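# Slide the menu fully into its holder, undamaged

## Task

Get the menu completely seated in its holder, with no folds or creases in it, and leave the holder close to where and how it started.

## Robot and tools

Robot: two six-joint arms, left_arm and right_arm, each ending in a parallel two-finger gripper. In every row and every per-joint list, each arm's joints run in this order: waist, shoulder, elbow, wrist pitch, wrist yaw, wrist roll. Stated ranges in rad: waist -2.618 to 3.054, shoulder 0.000 to 3.142, elbow 0.000 to 3.142, wrist pitch -1.571 to 1.571, wrist yaw -1.571 to 1.571, wrist roll -2.094 to 2.094. The true ends can differ from these by up to 0.059 rad either way.

Frames: the scene frame has its origin at table-top height, halfway between the two nominal arm bases. +x points out over the table, +z is up, and left_arm sits on the +y side (image left and right do not follow these names). Calibrated bases in the scene frame: left_arm at (-0.009, +0.368, 0) m, right_arm at (-0.023, -0.306, 0) m, both almost unrotated, with +z up. Hand positions (m) and quaternions (wxyz) in results, and wrist camera poses, are given in that arm's own base frame. Fixed cameras and the table use the scene frame. The fingers point along the gripper's +z and spread along its y. end_effector_position is the point between the pads, roughly 1 cm short of the tips. Reported poses can be wrong by a few cm, worst at long reach.

execute_actions(actions, cameras): actions is a list of actions. Each action is a table of 1 to 15 rows. Each row covers one 1/30 s control step, and if there are fewer than 15 rows the last row is repeated, so every action lasts 0.5 s. A row is one flat list of 14 numbers in [-1, 1] shared by both arms: left_arm's six joint values, then its opening, then right_arm's six joint values and its opening. Joint values are offsets, not poses. They are measured from the Joint targets that held when the action began, not from the previous row. On that scaled range, 1.0 equals 2.224 rad for waist, shoulder and elbow, and 8.485 rad for the three wrist joints. Sending the same offset in two actions therefore moves twice as far. Opening is absolute: +1 fully open, -1 closed. If an action would push any joint more than 0.059 rad beyond its range, that action is rejected for both arms. A malformed action, or a first action failing that check, rejects the whole call. An empty actions list simply reports the state. cameras picks which images come back: omitted, null or ["all"] gives all, [] gives none, and an unknown name invalidates the call. Names: cam_high, cam_low, cam_left_wrist, cam_right_wrist, each 672x504.

move(target, speed, blend, opening_speed, blocking, cameras): target is one 14-number row as above, or a list of up to 15 such rows. Every row is an offset from the same current Joint targets, not from the row before. The whole list shares at most 10 s. speed is in rad/s for whichever joint must travel farthest: 0.01 to 12.57, default 0.5. Give one value, or one per target. blend, in rad, rounds off the corners at intermediate targets. opening_speed is the rate of change of the gripper command per second on the -1..+1 scale, 0.2 or more. blocking=false returns after about 0.5 s while motion continues. Joints move together, so the hand travels on a curve and does not avoid obstacles or the other arm. The result adds a move: line: done, off_target (at rest but a joint is over 0.035 rad off), moving, held or fault, plus limits=held if steps were withheld. done does not mean nothing was touched.

wait(seconds 0 to 10) lets time pass with the last commands held. stop brakes a running move and needs room to slow down. zoom_image(camera, region=[x0, y0, x1, y1] in image pixels, origin top-left, at most 504x504) enlarges part of that camera's latest image. read_manual(section="licences") only returns licence text. finished_scene(scene = the current scene number) ends the scene for good, so call it only once the menu sits fully in the holder and stays there without the robot.

Result lines: Joint positions (rad, with the finger-pad gap in m as the last value, 0.094 when fully open) and Joint velocities ("within noise" when still). Joint targets is the base that the next offsets count from. Tool commands are the current gripper commands; to keep a gripper unchanged, resend its present value, because 0 means half-open. grip_measured uses the opening scale. Joint torques are in N m, positive toward larger angles, and joints 1 to 3 wrap at ±28. Action calls also list per-step joint readings. "joint sent to its limit" means a joint was clipped at its end. "joint command not followed" means the clearance check changed targets. MOTOR HOT appears at 75 °C. At 90 °C the arm folds up and stays idle, and at 100 °C it goes limp.

Motion limits: each step's target stays within 0.339 rad (big joints) or 2.2 rad (wrist) of the measured angle. Targets that would put the hand more than 200 mm from where it is get scaled back. Large changes take several actions, and small ones may not happen because of friction. To stop an arm from pressing, command its targets back past its measured positions.

Care: the menu is thin and easily bent. Close slowly with a low opening_speed, and expect weaker grip on very thin items. Anything falling off the table, or left off it, fails the task. Avoid drops, releasing things that are still moving, slamming, and hard pushes on the holder. Never let the arms collide, and never let one gripper close on the other's fingers. Loose objects may get nudged now and then. Holding loads or straining toward poses the arm cannot reach heats the motors. Fixed camera calibrations are good to within about a centimetre near the image centre.

Each tool is called after "Emit:" by a JSON object that holds its "method" and its "body", one argument or row to a line.

## Session

Emit:
{"method": "execute_actions", "body": {
  "actions": []
}}

Scene clock: 0.00 s.
left_arm: end_effector_position=(+0.4260, -0.2932, +0.3544) grip_measured=-0.984 end_effector_quat_wxyz=(+0.650, +0.295, +0.629, -0.307) | right_arm: end_effector_position=(+0.3788, +0.0000, +0.4022) grip_measured=+1.000 end_effector_quat_wxyz=(+0.707, +0.000, +0.707, +0.000)
Joint positions: left_arm=[-0.47 1.612 1.246 0.403 0.408 -0.017 0.001] | right_arm=[0 1.047 1.047 0 0 0 0.094]
Joint velocities: within noise
Joint torques (N m): no reading
Motor temperatures (°C): left_arm=[28 39 47 50 24 25 27] | right_arm=[26 41 45 46 24 25 30]
Heat: left arm: 50 °C; right arm: 46 °C.
Joint targets: left_arm=[-0.470 1.603 1.257 0.405 0.408 -0.017] | right_arm=[0.000 1.043 1.057 0.004 0.000 0.000]
Tool commands: left_gripper/opening=-1.0 right_gripper/opening=+1.0

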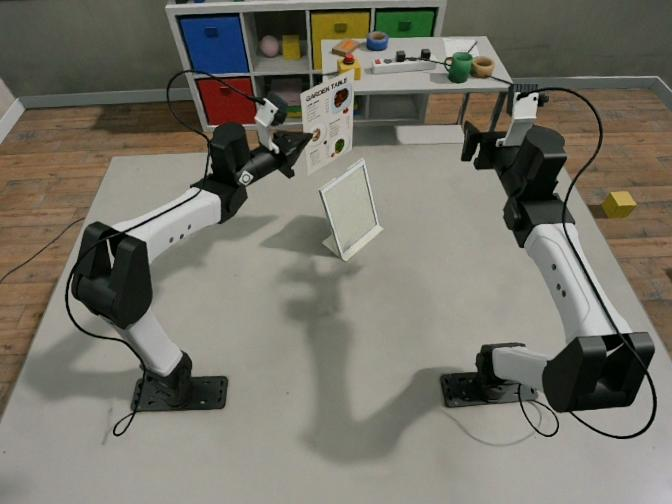

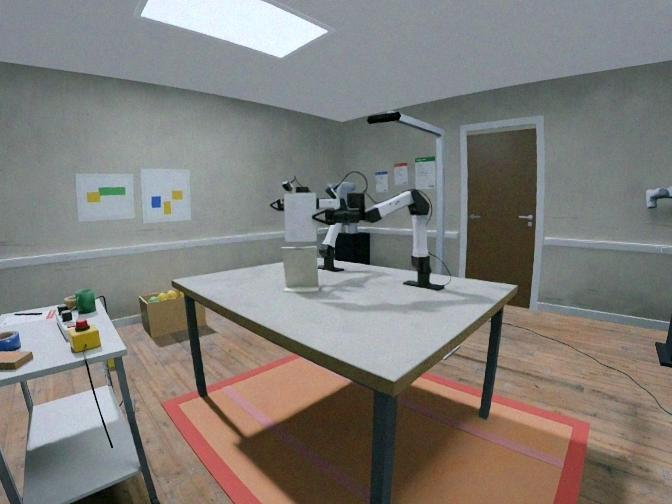

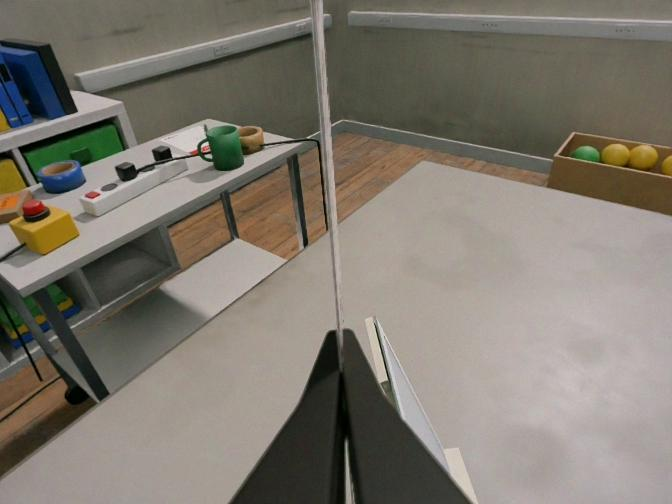

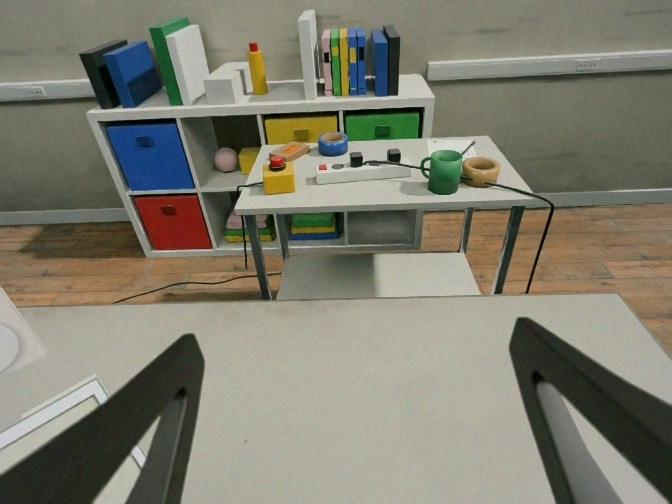

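Emit:
{"method": "zoom_image", "body": {
  "camera": "cam_high",
  "region": [220, 40, 440, 280]
}}

Emit:
{"method": "zoom_image", "body": {
  "camera": "cam_low",
  "region": [240, 170, 380, 310]
}}

Emit:
{"method": "zoom_image", "body": {
  "camera": "cam_left_wrist",
  "region": [220, 250, 520, 504]
}}

Emit:
{"method": "zoom_image", "body": {
  "camera": "cam_right_wrist",
  "region": [0, 270, 250, 504]
}}

Scaled by 2.100 from the camera's image (finer frame: 960x720).

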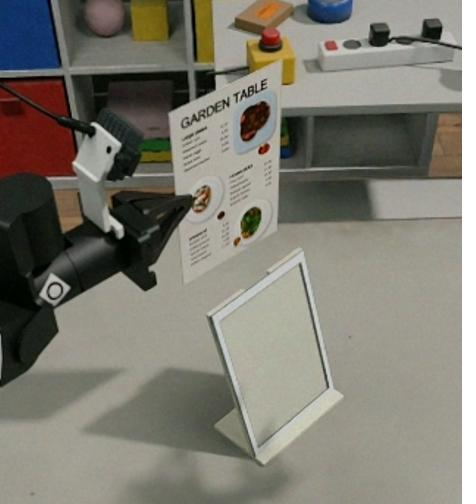

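Scaled by 3.600 from the camera's image (finer frame: 960x720).

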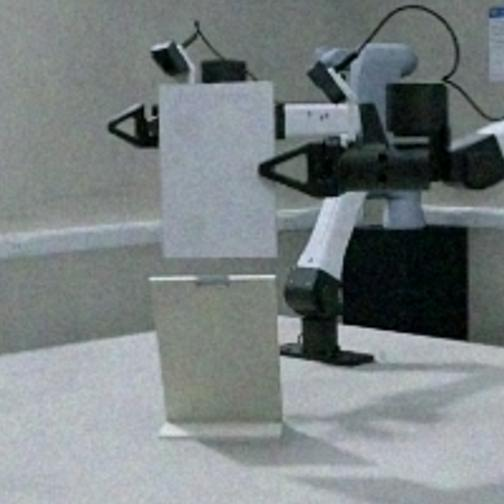

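Scaled by 1.680 from the camera's image (finer frame: 960x720).

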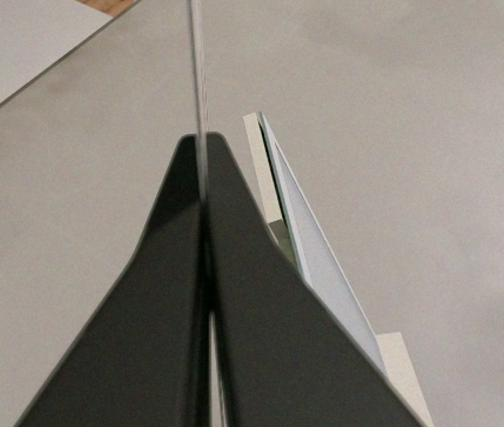

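Scaled by 2.016 from the camera's image (finer frame: 960x720).

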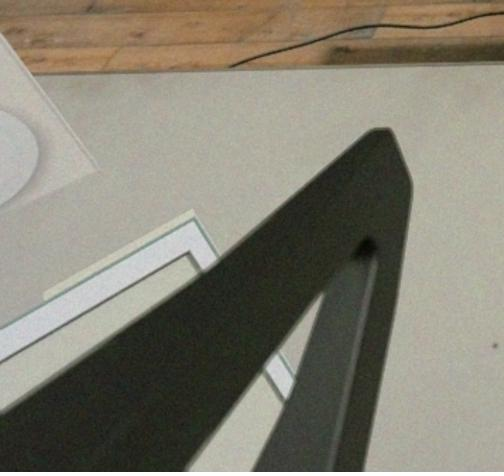

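Emit:
{"method": "move", "body": {
  "target": [0.0042,0.0261,0.0272,-0.0003,0.0011,-0.0401,-1,0,0,0,0,0,0,1],
  "speed": 0.3
}}

Emit:
{"method": "zoom_image", "body": {
  "camera": "cam_high",
  "region": [260, 50, 420, 280]
}}

Emit:
{"method": "zoom_image", "body": {
  "camera": "cam_low",
  "region": [260, 180, 350, 300]
}}

Emit:
{"method": "zoom_image", "body": {
  "camera": "cam_left_wrist",
  "region": [200, 250, 500, 504]
}}

Scene clock: 43.47 s.
left_arm: end_effector_position=(+0.4348, -0.2977, +0.3552) grip_measured=-0.985 end_effector_quat_wxyz=(+0.592, +0.188, +0.668, -0.409) | right_arm: end_effector_position=(+0.3788, +0.0000, +0.4022) grip_measured=+1.000 end_effector_quat_wxyz=(+0.707, +0.000, +0.707, +0.000)
Joint positions: left_arm=[-0.47 1.649 1.286 0.403 0.408 -0.346 0.001] | right_arm=[0 1.047 1.047 0 0 0 0.094]
Joint torques (N m): left_arm=[0.95 -5.48 10.84 1.99 0.23 0.01] | right_arm=[-0.5 -3.86 7.13 2.35 0.07 -0.02]
Heat: left arm: 54 °C; right arm: 48 °C.
Joint targets: left_arm=[-0.461 1.661 1.317 0.402 0.418 -0.357] | right_arm=[0.000 1.043 1.057 0.004 0.000 0.000]
move: done
cam_left_wrist: T_world_to_cam=[[-0.759466, -0.594133, 0.264987, 0.0604131], [-0.51199, 0.294582, -0.8069, 0.62961], [0.401345, -0.748483, -0.527915, -0.0999693], [0, 0, 0, 1]] pos_world=[0.408358, -0.224404, 0.439248]

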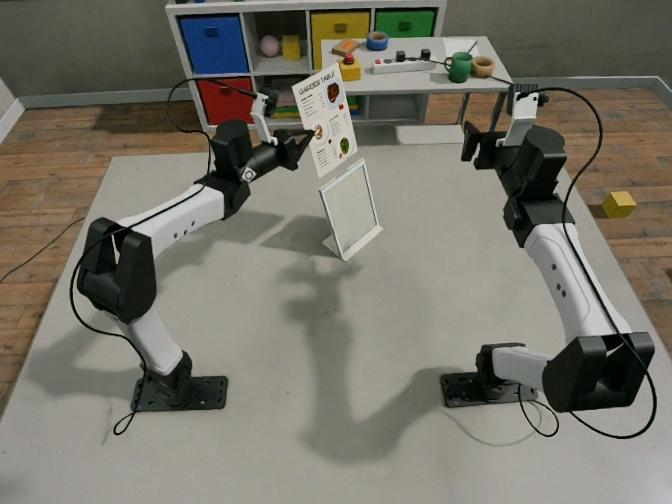

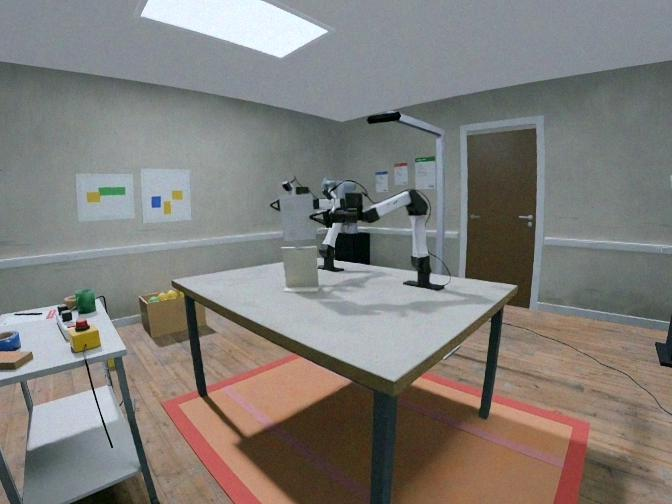

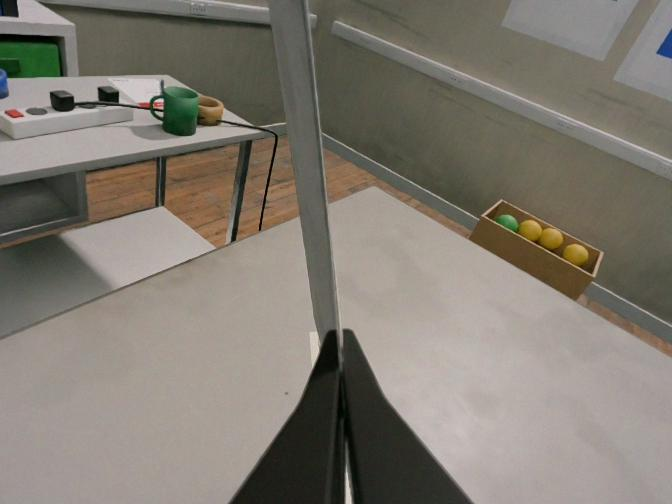

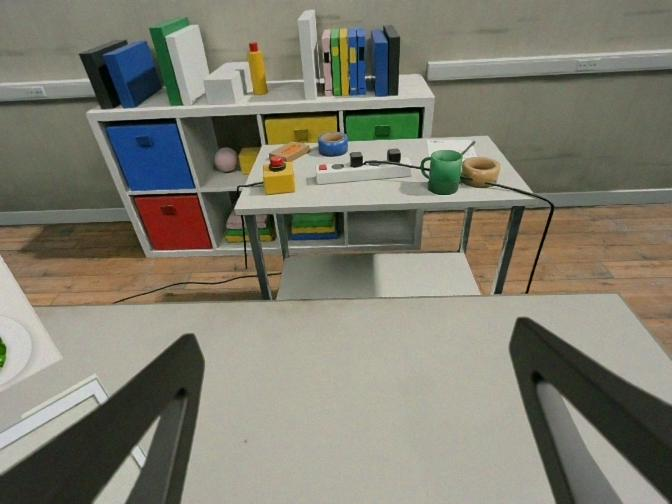

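Scaled by 2.191 from the camera's image (finer frame: 960x720).

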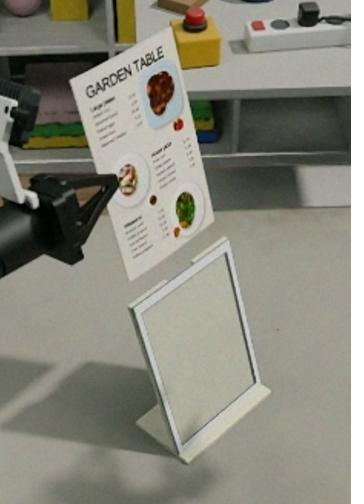

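Scaled by 4.200 from the camera's image (finer frame: 960x720).

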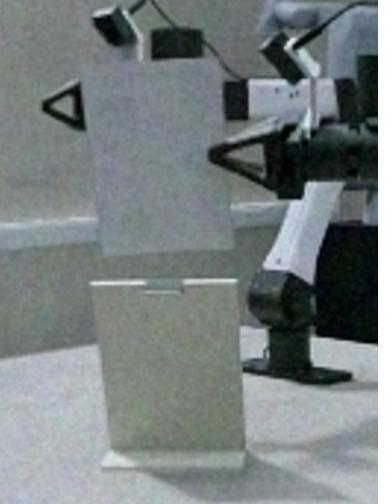

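Scaled by 1.680 from the camera's image (finer frame: 960x720).

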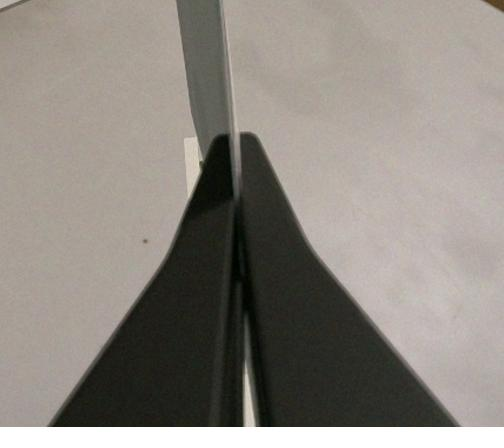

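Emit:
{"method": "zoom_image", "body": {
  "camera": "cam_left_wrist",
  "region": [240, 0, 440, 200]
}}

Emit:
{"method": "zoom_image", "body": {
  "camera": "cam_left_wrist",
  "region": [260, 260, 420, 420]
}}

Emit:
{"method": "zoom_image", "body": {
  "camera": "cam_high",
  "region": [280, 60, 400, 180]
}}

Scaled by 2.520 from the camera's image (finer frame: 960x720).

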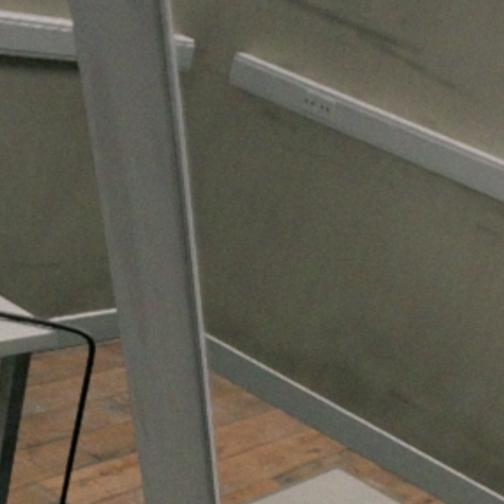

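Scaled by 3.150 from the camera's image (finer frame: 960x720).

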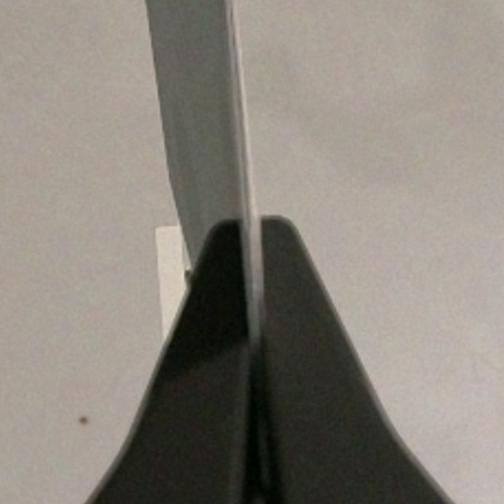

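Scaled by 4.200 from the camera's image (finer frame: 960x720).

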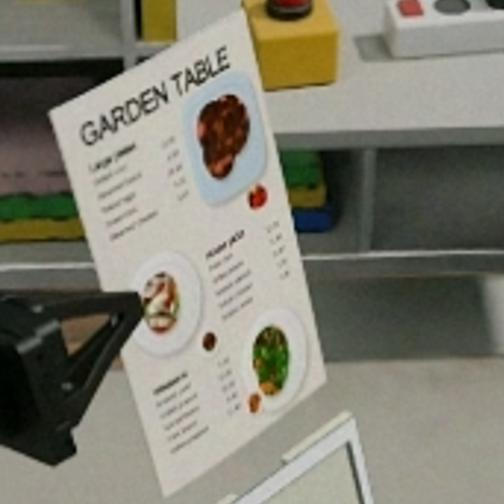

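Emit:
{"method": "move", "body": {
  "target": [-0.0304,-0.0034,-0.0036,0.0035,-0.0222,0,-1,-0.081,0.421,0.390,0.0061,-0.1714,0,1],
  "speed": 0.6
}}

Emit:
{"method": "zoom_image", "body": {
  "camera": "cam_high",
  "region": [280, 120, 400, 270]
}}

Emit:
{"method": "zoom_image", "body": {
  "camera": "cam_low",
  "region": [260, 180, 350, 300]
}}

Scene clock: 79.57 s.
left_arm: end_effector_position=(+0.4404, -0.3004, +0.3576) grip_measured=-0.985 end_effector_quat_wxyz=(+0.617, +0.147, +0.674, -0.379) | right_arm: end_effector_position=(+0.4898, +0.0865, +0.3955) grip_measured=+1.000 end_effector_quat_wxyz=(+0.563, -0.410, +0.578, +0.425)
Joint positions: left_arm=[-0.52 1.649 1.286 0.411 0.245 -0.348 0.001] | right_arm=[-0.175 1.967 1.891 0.046 -1.438 0 0.094]
Joint torques (N m): left_arm=[-0.79 -6.09 10.15 2.2 -0.04 0.01] | right_arm=[-0.94 -10.99 8.66 1.71 -0.16 -0.03]
Motor temperatures (°C): left_arm=[26 41 55 54 24 24 28] | right_arm=[25 38 46 47 23 25 28]
Heat: left arm: 55 °C; right arm: 47 °C.
Joint targets: left_arm=[-0.529 1.653 1.309 0.432 0.229 -0.357] | right_arm=[-0.180 1.980 1.924 0.056 -1.454 0.000]
move: done
cam_left_wrist: T_world_to_cam=[[-0.688279, -0.673233, 0.27024, 0.00539539], [-0.53926, 0.225631, -0.81135, 0.62804], [0.485254, -0.704165, -0.518345, -0.130042], [0, 0, 0, 1]] pos_world=[0.405494, -0.229644, 0.440696]
cam_right_wrist: T_world_to_cam=[[0.946228, -0.312199, -0.0847585, -0.400169], [-0.250011, -0.539459, -0.804039, 0.518273], [0.205296, 0.781995, -0.588504, 0.176008], [0, 0, 0, 1]] pos_world=[0.472091, 0.0170176, 0.486375]

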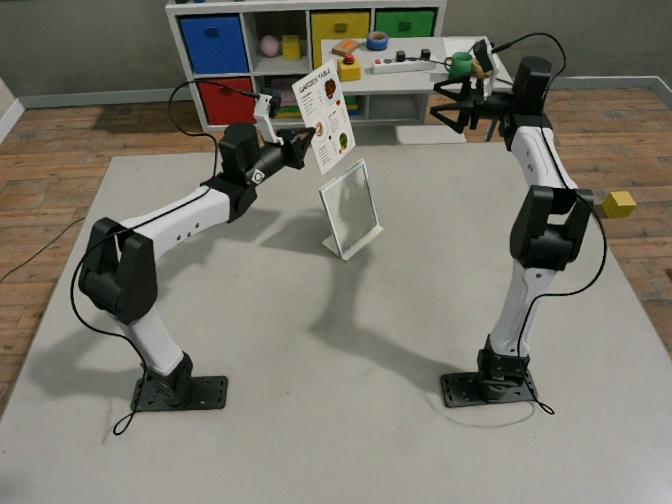

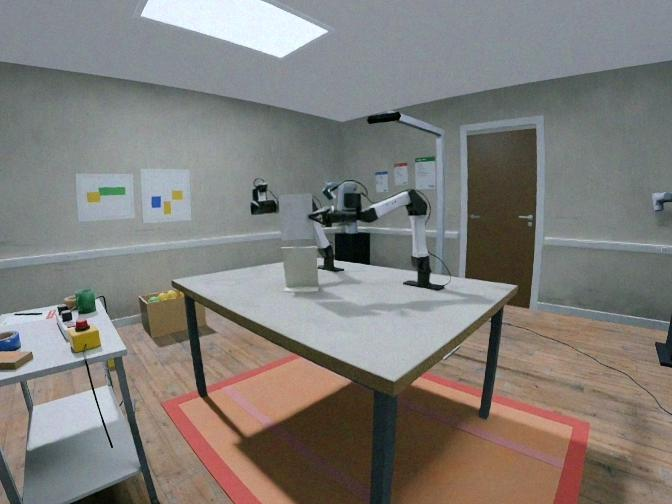

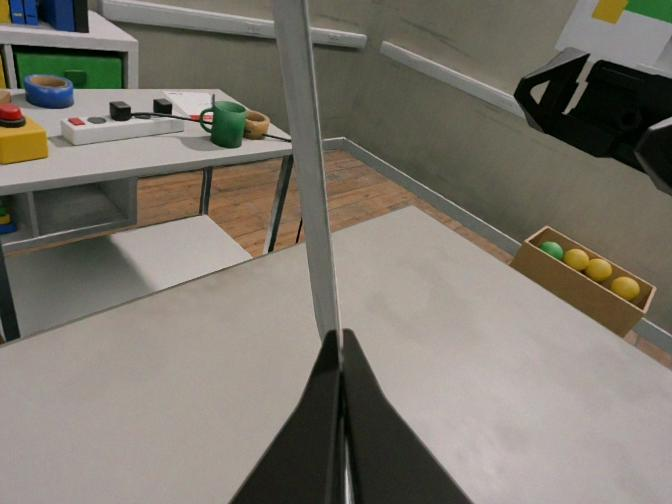

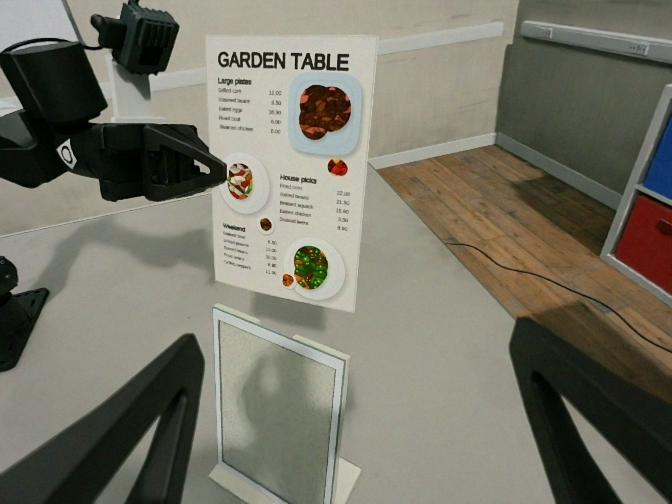

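Scaled by 3.360 from the camera's image (finer frame: 960x720).

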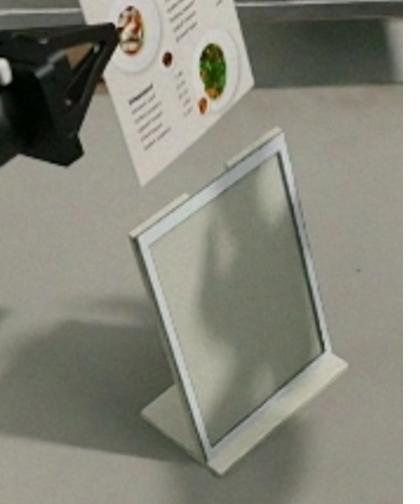

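Scaled by 4.200 from the camera's image (finer frame: 960x720).

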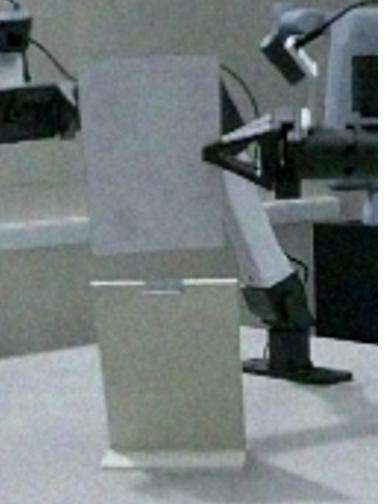

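Emit:
{"method": "zoom_image", "body": {
  "camera": "cam_right_wrist",
  "region": [190, 200, 390, 360]
}}

Emit:
{"method": "zoom_image", "body": {
  "camera": "cam_right_wrist",
  "region": [190, 280, 390, 504]
}}

Scaled by 2.520 from the camera's image (finer frame: 960x720).

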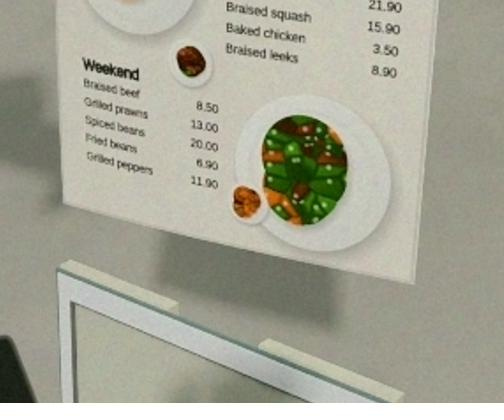

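Scaled by 2.250 from the camera's image (finer frame: 960x720).

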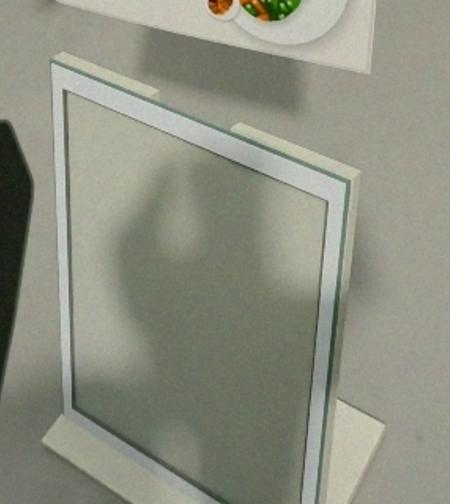

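Emit:
{"method": "move", "body": {
  "target": [0.045,0.0099,-0.0333,0.0151,0.0301,-0.0039,-1,0,0,0,0,0,0,1],
  "speed": 0.3,
  "cameras": ["cam_high","cam_low","cam_right_wrist"]
}}

Emit:
{"method": "zoom_image", "body": {
  "camera": "cam_high",
  "region": [280, 120, 400, 270]
}}

Emit:
{"method": "zoom_image", "body": {
  "camera": "cam_low",
  "region": [260, 180, 350, 300]
}}

Emit:
{"method": "zoom_image", "body": {
  "camera": "cam_right_wrist",
  "region": [190, 200, 390, 400]
}}

Scene clock: 112.27 s.
left_arm: end_effector_position=(+0.4375, -0.2891, +0.3571) grip_measured=-0.985 end_effector_quat_wxyz=(+0.606, +0.191, +0.642, -0.430) | right_arm: end_effector_position=(+0.4897, +0.0865, +0.3956) grip_measured=+1.000 end_effector_quat_wxyz=(+0.563, -0.410, +0.578, +0.425)
Joint positions: left_arm=[-0.435 1.665 1.242 0.539 0.469 -0.38 0.001] | right_arm=[-0.175 1.967 1.891 0.046 -1.439 0 0.094]
Joint torques (N m): left_arm=[0.68 -5.6 7.36 2.15 0.28 0.02] | right_arm=[-0.94 -11 8.68 1.71 -0.15 -0.02]
Motor temperatures (°C): left_arm=[26 41 56 58 24 24 28] | right_arm=[25 42 49 43 23 25 28]
Heat: left arm: 58 °C; right arm: 49 °C.
Joint targets: left_arm=[-0.429 1.676 1.235 0.560 0.485 -0.390] | right_arm=[-0.180 1.980 1.924 0.056 -1.454 0.000]
move: done
cam_right_wrist: T_world_to_cam=[[0.946538, -0.311451, -0.0840544, -0.400567], [-0.249002, -0.539718, -0.804178, 0.517927], [0.205096, 0.782115, -0.588415, 0.176135], [0, 0, 0, 1]] pos_world=[0.471992, 0.0170194, 0.486477]

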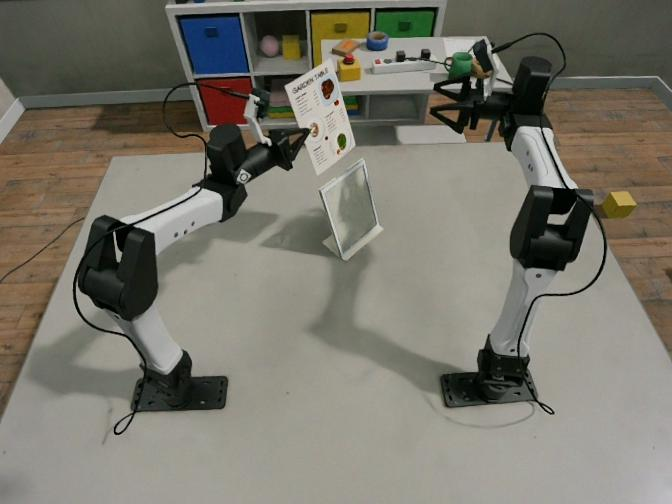

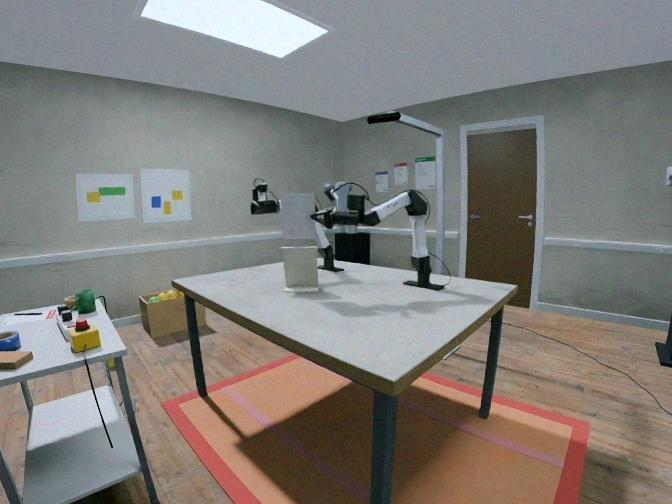

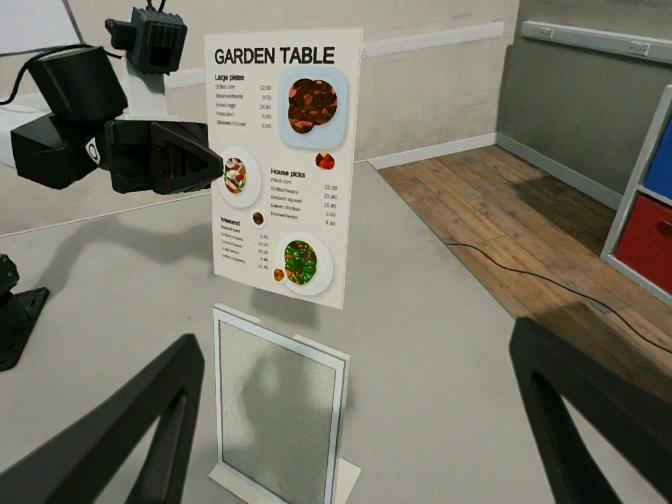

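Scaled by 3.360 from the camera's image (finer frame: 960x720).

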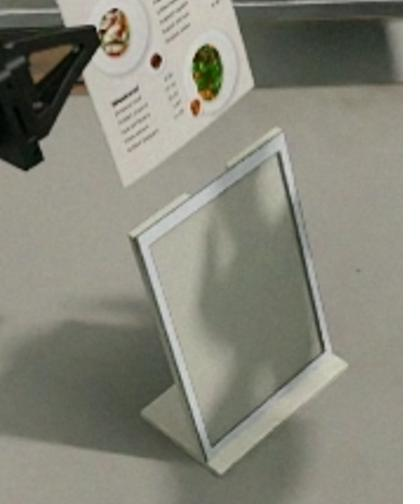

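Scaled by 4.200 from the camera's image (finer frame: 960x720).

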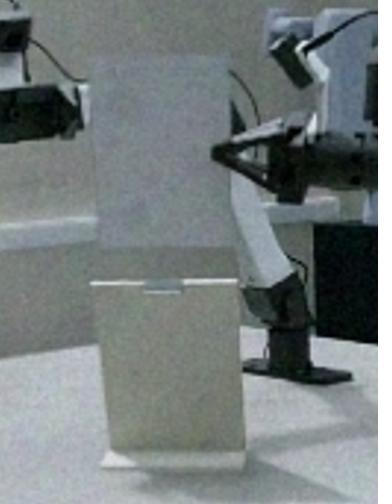

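Scaled by 2.520 from the camera's image (finer frame: 960x720).

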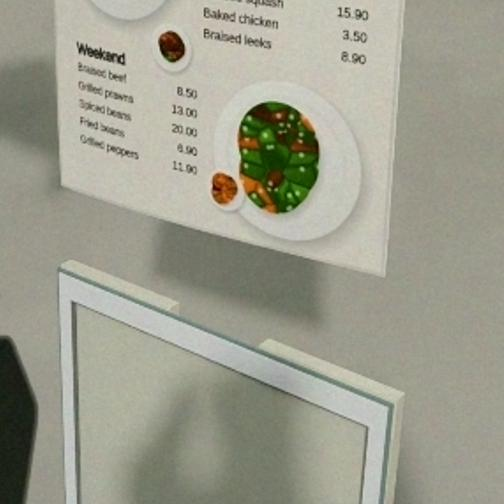

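Emit:
{"method": "move", "body": {
  "target": [-0.0081,0.0114,-0.0127,0.0028,0.0018,0,-1,0,0,0,0,0,0,1],
  "speed": 0.3,
  "cameras": ["cam_high","cam_low","cam_right_wrist"]
}}

Emit:
{"method": "zoom_image", "body": {
  "camera": "cam_high",
  "region": [300, 130, 390, 230]
}}

Emit:
{"method": "zoom_image", "body": {
  "camera": "cam_low",
  "region": [270, 220, 330, 300]
}}

Emit:
{"method": "zoom_image", "body": {
  "camera": "cam_right_wrist",
  "region": [190, 230, 370, 380]
}}

Scene clock: 122.93 s.
left_arm: end_effector_position=(+0.4397, -0.2930, +0.3344) grip_measured=-0.985 end_effector_quat_wxyz=(+0.591, +0.195, +0.652, -0.433) | right_arm: end_effector_position=(+0.4897, +0.0865, +0.3956) grip_measured=+1.000 end_effector_quat_wxyz=(+0.563, -0.410, +0.578, +0.425)
Joint positions: left_arm=[-0.436 1.692 1.212 0.562 0.485 -0.38 0.001] | right_arm=[-0.175 1.967 1.891 0.047 -1.439 0 0.094]
Joint torques (N m): left_arm=[-1.06 -5.93 7.46 2.17 0.27 0] | right_arm=[-0.94 -10.99 8.68 1.7 -0.15 -0.03]
Motor temperatures (°C): left_arm=[26 42 55 58 24 24 28] | right_arm=[25 43 49 43 23 25 27]
Heat: left arm: 58 °C; right arm: 49 °C.
Joint targets: left_arm=[-0.447 1.701 1.207 0.584 0.500 -0.390] | right_arm=[-0.180 1.980 1.924 0.056 -1.454 0.000]
move: done
cam_right_wrist: T_world_to_cam=[[0.946546, -0.311537, -0.0836333, -0.40068], [-0.24872, -0.539793, -0.804215, 0.517789], [0.205398, 0.782028, -0.588424, 0.17602], [0, 0, 0, 1]] pos_world=[0.471892, 0.0170192, 0.486478]

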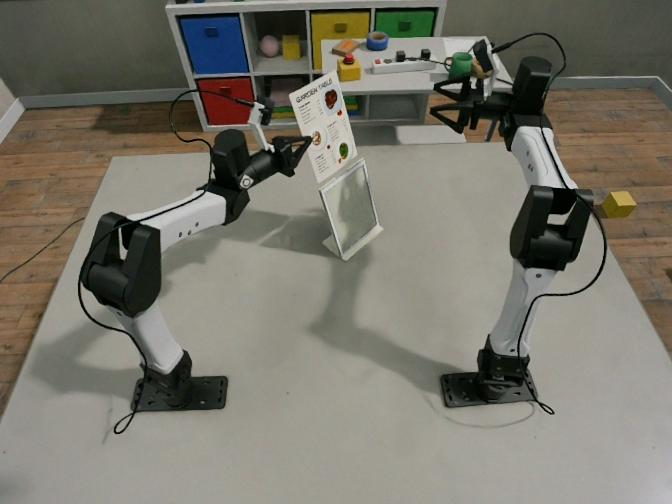

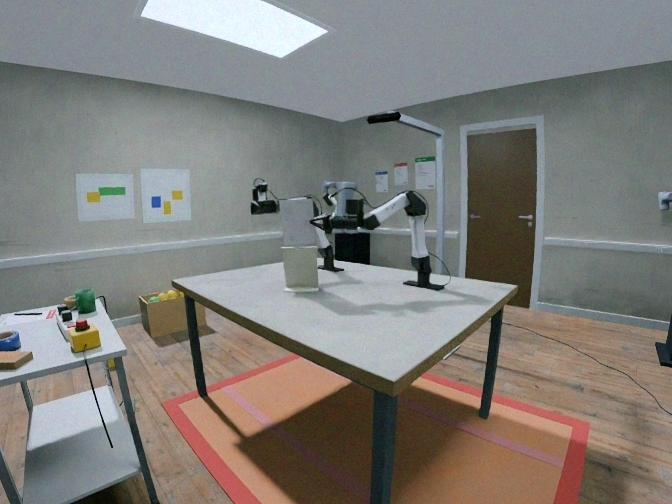

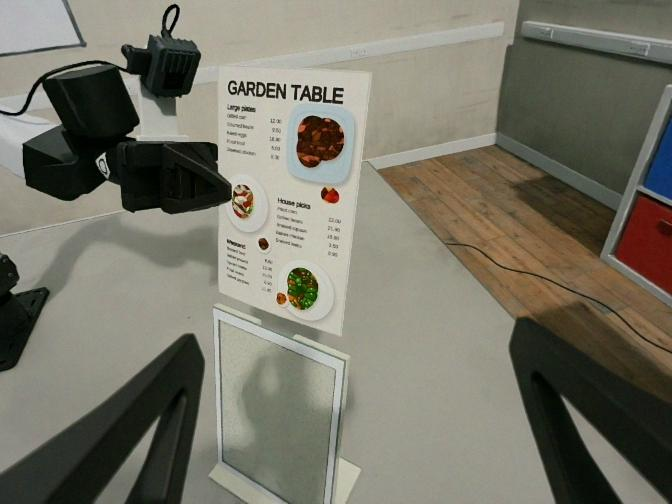

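Scaled by 5.040 from the camera's image (finer frame: 960x720).

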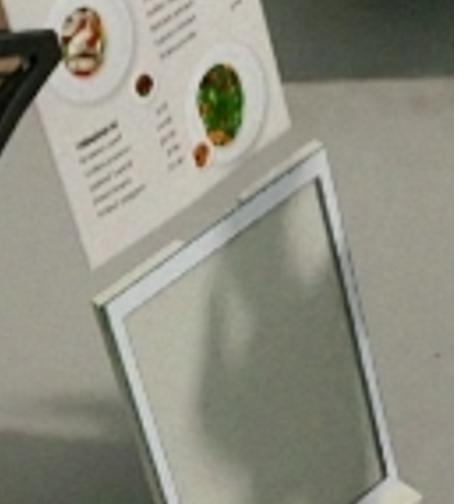

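Scaled by 6.300 from the camera's image (finer frame: 960x720).

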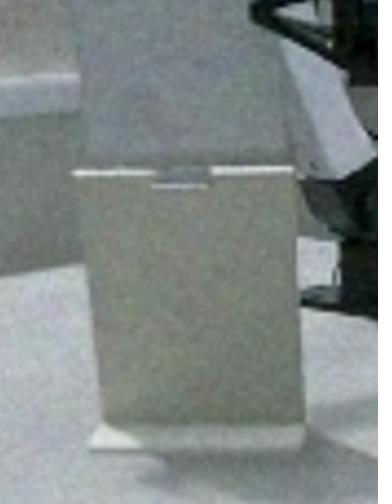

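Scaled by 2.800 from the camera's image (finer frame: 960x720).

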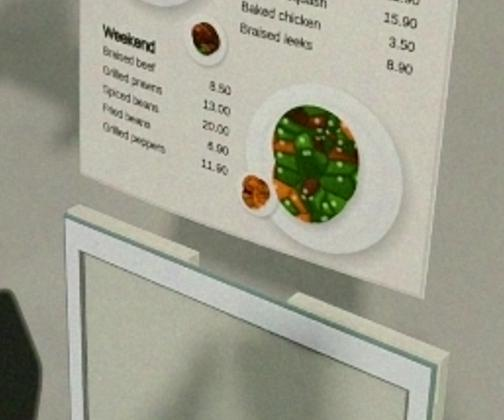

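Emit:
{"method": "move", "body": {
  "target": [-0.0144,-0.0027,0.0171,-0.0041,-0.0055,0,-1,0,0,0,0,0,0,1],
  "speed": 0.2,
  "cameras": ["cam_high","cam_low","cam_right_wrist"]
}}

Emit:
{"method": "zoom_image", "body": {
  "camera": "cam_high",
  "region": [300, 130, 390, 230]
}}

Emit:
{"method": "zoom_image", "body": {
  "camera": "cam_low",
  "region": [270, 180, 330, 260]
}}

Emit:
{"method": "zoom_image", "body": {
  "camera": "cam_right_wrist",
  "region": [190, 230, 370, 380]
}}

Scene clock: 133.70 s.
left_arm: end_effector_position=(+0.4308, -0.3074, +0.3344) grip_measured=-0.985 end_effector_quat_wxyz=(+0.586, +0.201, +0.650, -0.439) | right_arm: end_effector_position=(+0.4897, +0.0865, +0.3956) grip_measured=+1.000 end_effector_quat_wxyz=(+0.563, -0.410, +0.578, +0.425)
Joint positions: left_arm=[-0.472 1.692 1.212 0.562 0.469 -0.381 0.001] | right_arm=[-0.175 1.967 1.891 0.047 -1.439 0 0.094]
Joint torques (N m): left_arm=[-0.62 -6.39 10.84 1.79 -0.08 0.01] | right_arm=[-0.95 -11.02 8.66 1.7 -0.14 -0.03]
Motor temperatures (°C): left_arm=[26 43 54 58 24 23 28] | right_arm=[25 44 49 42 23 25 27]
Heat: left arm: 58 °C; right arm: 49 °C.
Joint targets: left_arm=[-0.479 1.695 1.245 0.549 0.453 -0.390] | right_arm=[-0.180 1.980 1.924 0.056 -1.454 0.000]
move: done
cam_right_wrist: T_world_to_cam=[[0.946546, -0.311537, -0.0836333, -0.40068], [-0.24872, -0.539793, -0.804215, 0.517789], [0.205398, 0.782028, -0.588424, 0.17602], [0, 0, 0, 1]] pos_world=[0.471892, 0.0170192, 0.486478]

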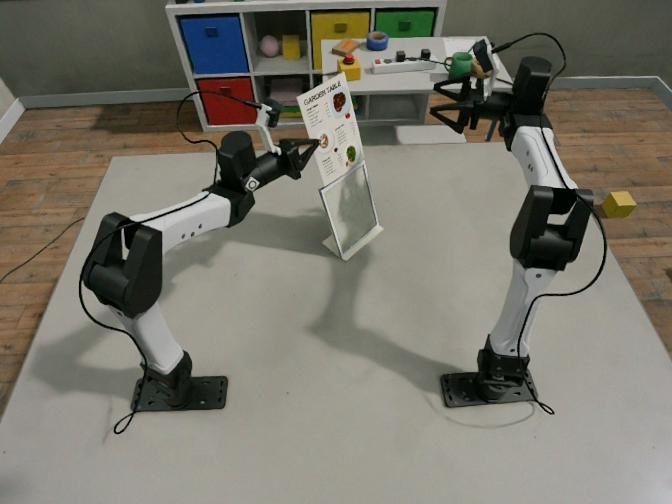

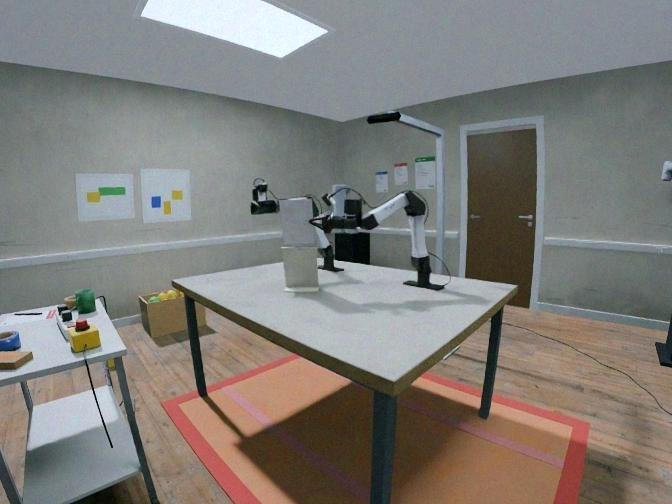

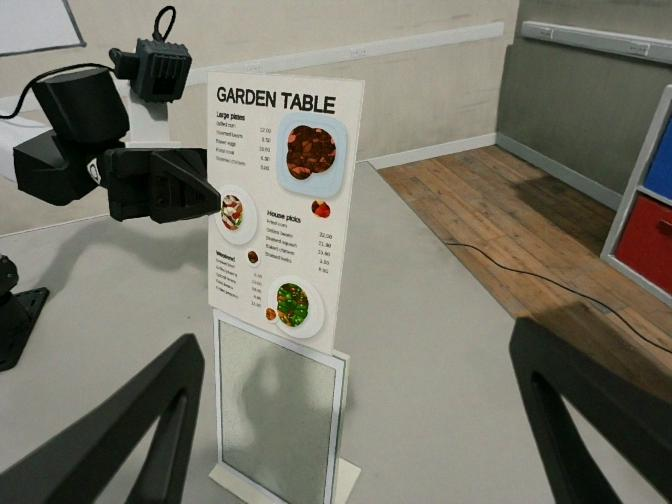

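Scaled by 5.040 from the camera's image (finer frame: 960x720).

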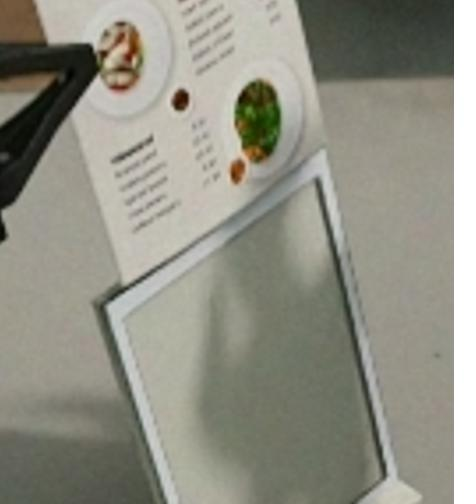

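Scaled by 6.300 from the camera's image (finer frame: 960x720).

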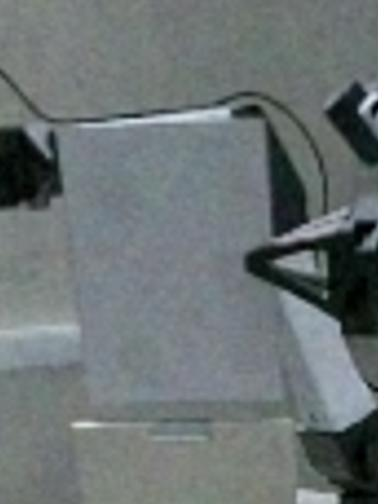

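Scaled by 2.800 from the camera's image (finer frame: 960x720).

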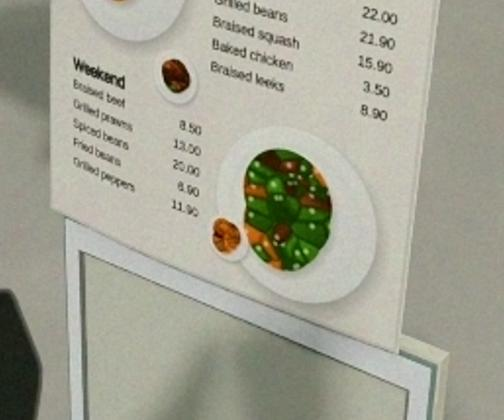

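Emit:
{"method": "move", "body": {
  "target": [0.013,0.0135,0.0117,0,0,0,-1,0,0,0,0,0,0,1],
  "speed": 0.2,
  "cameras": ["cam_high","cam_low","cam_right_wrist"]
}}

Emit:
{"method": "zoom_image", "body": {
  "camera": "cam_high",
  "region": [300, 130, 390, 230]
}}

Emit:
{"method": "zoom_image", "body": {
  "camera": "cam_low",
  "region": [270, 180, 330, 260]
}}

Emit:
{"method": "zoom_image", "body": {
  "camera": "cam_right_wrist",
  "region": [190, 230, 370, 380]
}}

Scene clock: 146.30 s.
left_arm: end_effector_position=(+0.4415, -0.3027, +0.3359) grip_measured=-0.985 end_effector_quat_wxyz=(+0.591, +0.195, +0.651, -0.434) | right_arm: end_effector_position=(+0.4897, +0.0865, +0.3956) grip_measured=+1.000 end_effector_quat_wxyz=(+0.563, -0.410, +0.578, +0.425)
Joint positions: left_arm=[-0.456 1.714 1.24 0.559 0.467 -0.381 0.001] | right_arm=[-0.175 1.967 1.891 0.047 -1.439 0 0.094]
Joint torques (N m): left_arm=[0.62 -5.91 10.69 1.86 -0.05 0.01] | right_arm=[-0.95 -10.99 8.68 1.7 -0.15 -0.03]
Motor temperatures (°C): left_arm=[26 43 55 56 24 23 28] | right_arm=[25 44 49 41 23 25 27]
Heat: left arm: 56 °C; right arm: 49 °C.
Joint targets: left_arm=[-0.450 1.725 1.271 0.549 0.453 -0.390] | right_arm=[-0.180 1.980 1.924 0.056 -1.454 0.000]
move: done
cam_right_wrist: T_world_to_cam=[[0.946546, -0.311537, -0.0836333, -0.40068], [-0.24872, -0.539793, -0.804215, 0.517789], [0.205398, 0.782028, -0.588424, 0.17602], [0, 0, 0, 1]] pos_world=[0.471892, 0.0170192, 0.486478]

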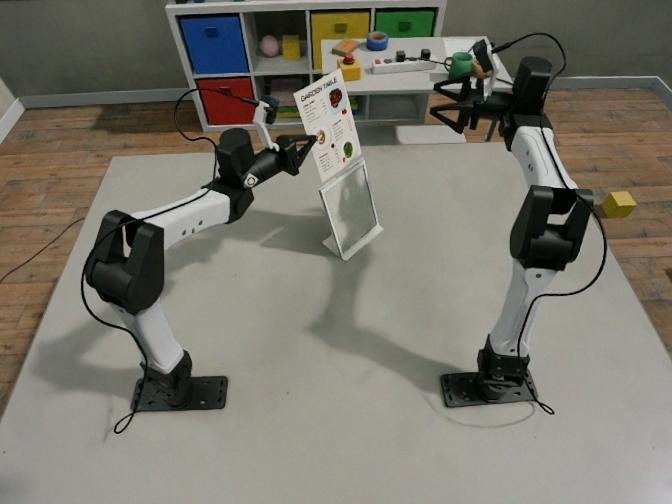

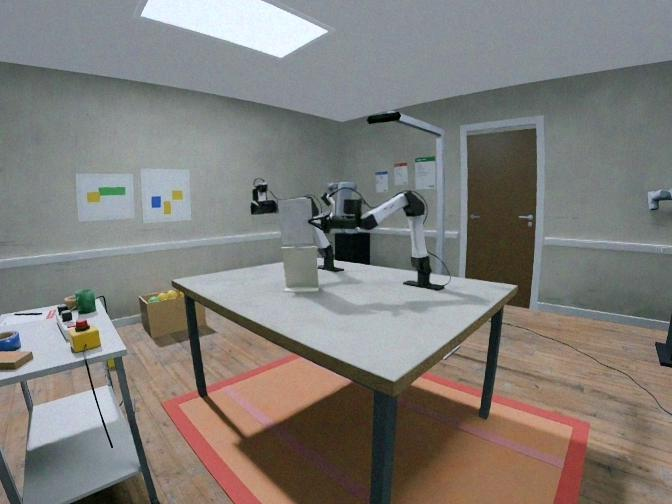

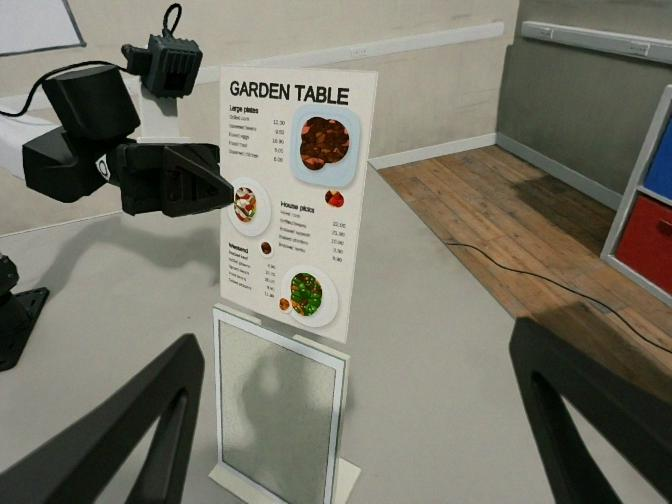

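Scaled by 5.040 from the camera's image (finer frame: 960x720).

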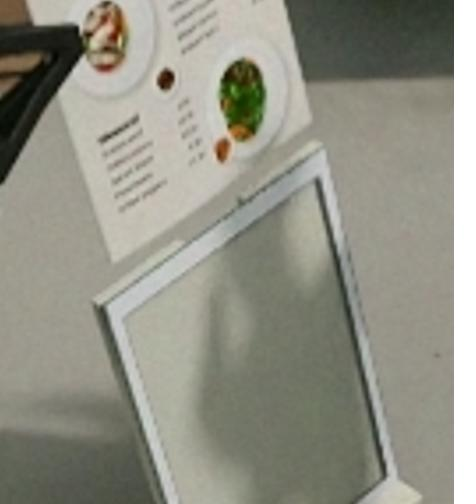

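Scaled by 6.300 from the camera's image (finer frame: 960x720).

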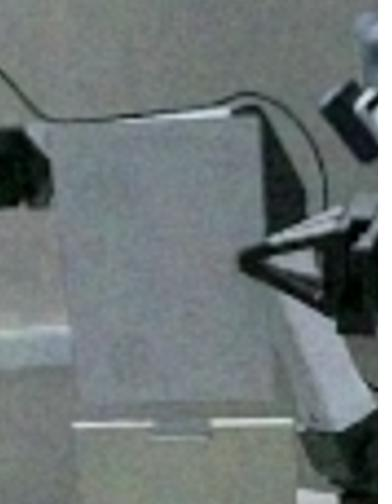

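Scaled by 2.800 from the camera's image (finer frame: 960x720).

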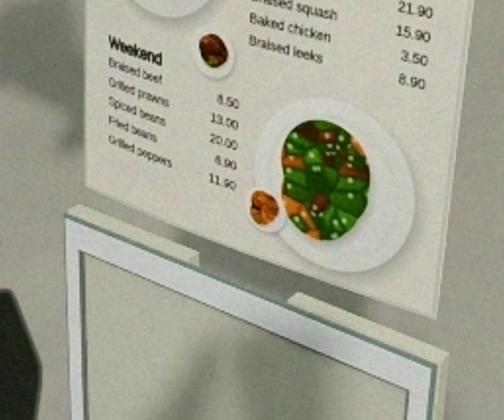

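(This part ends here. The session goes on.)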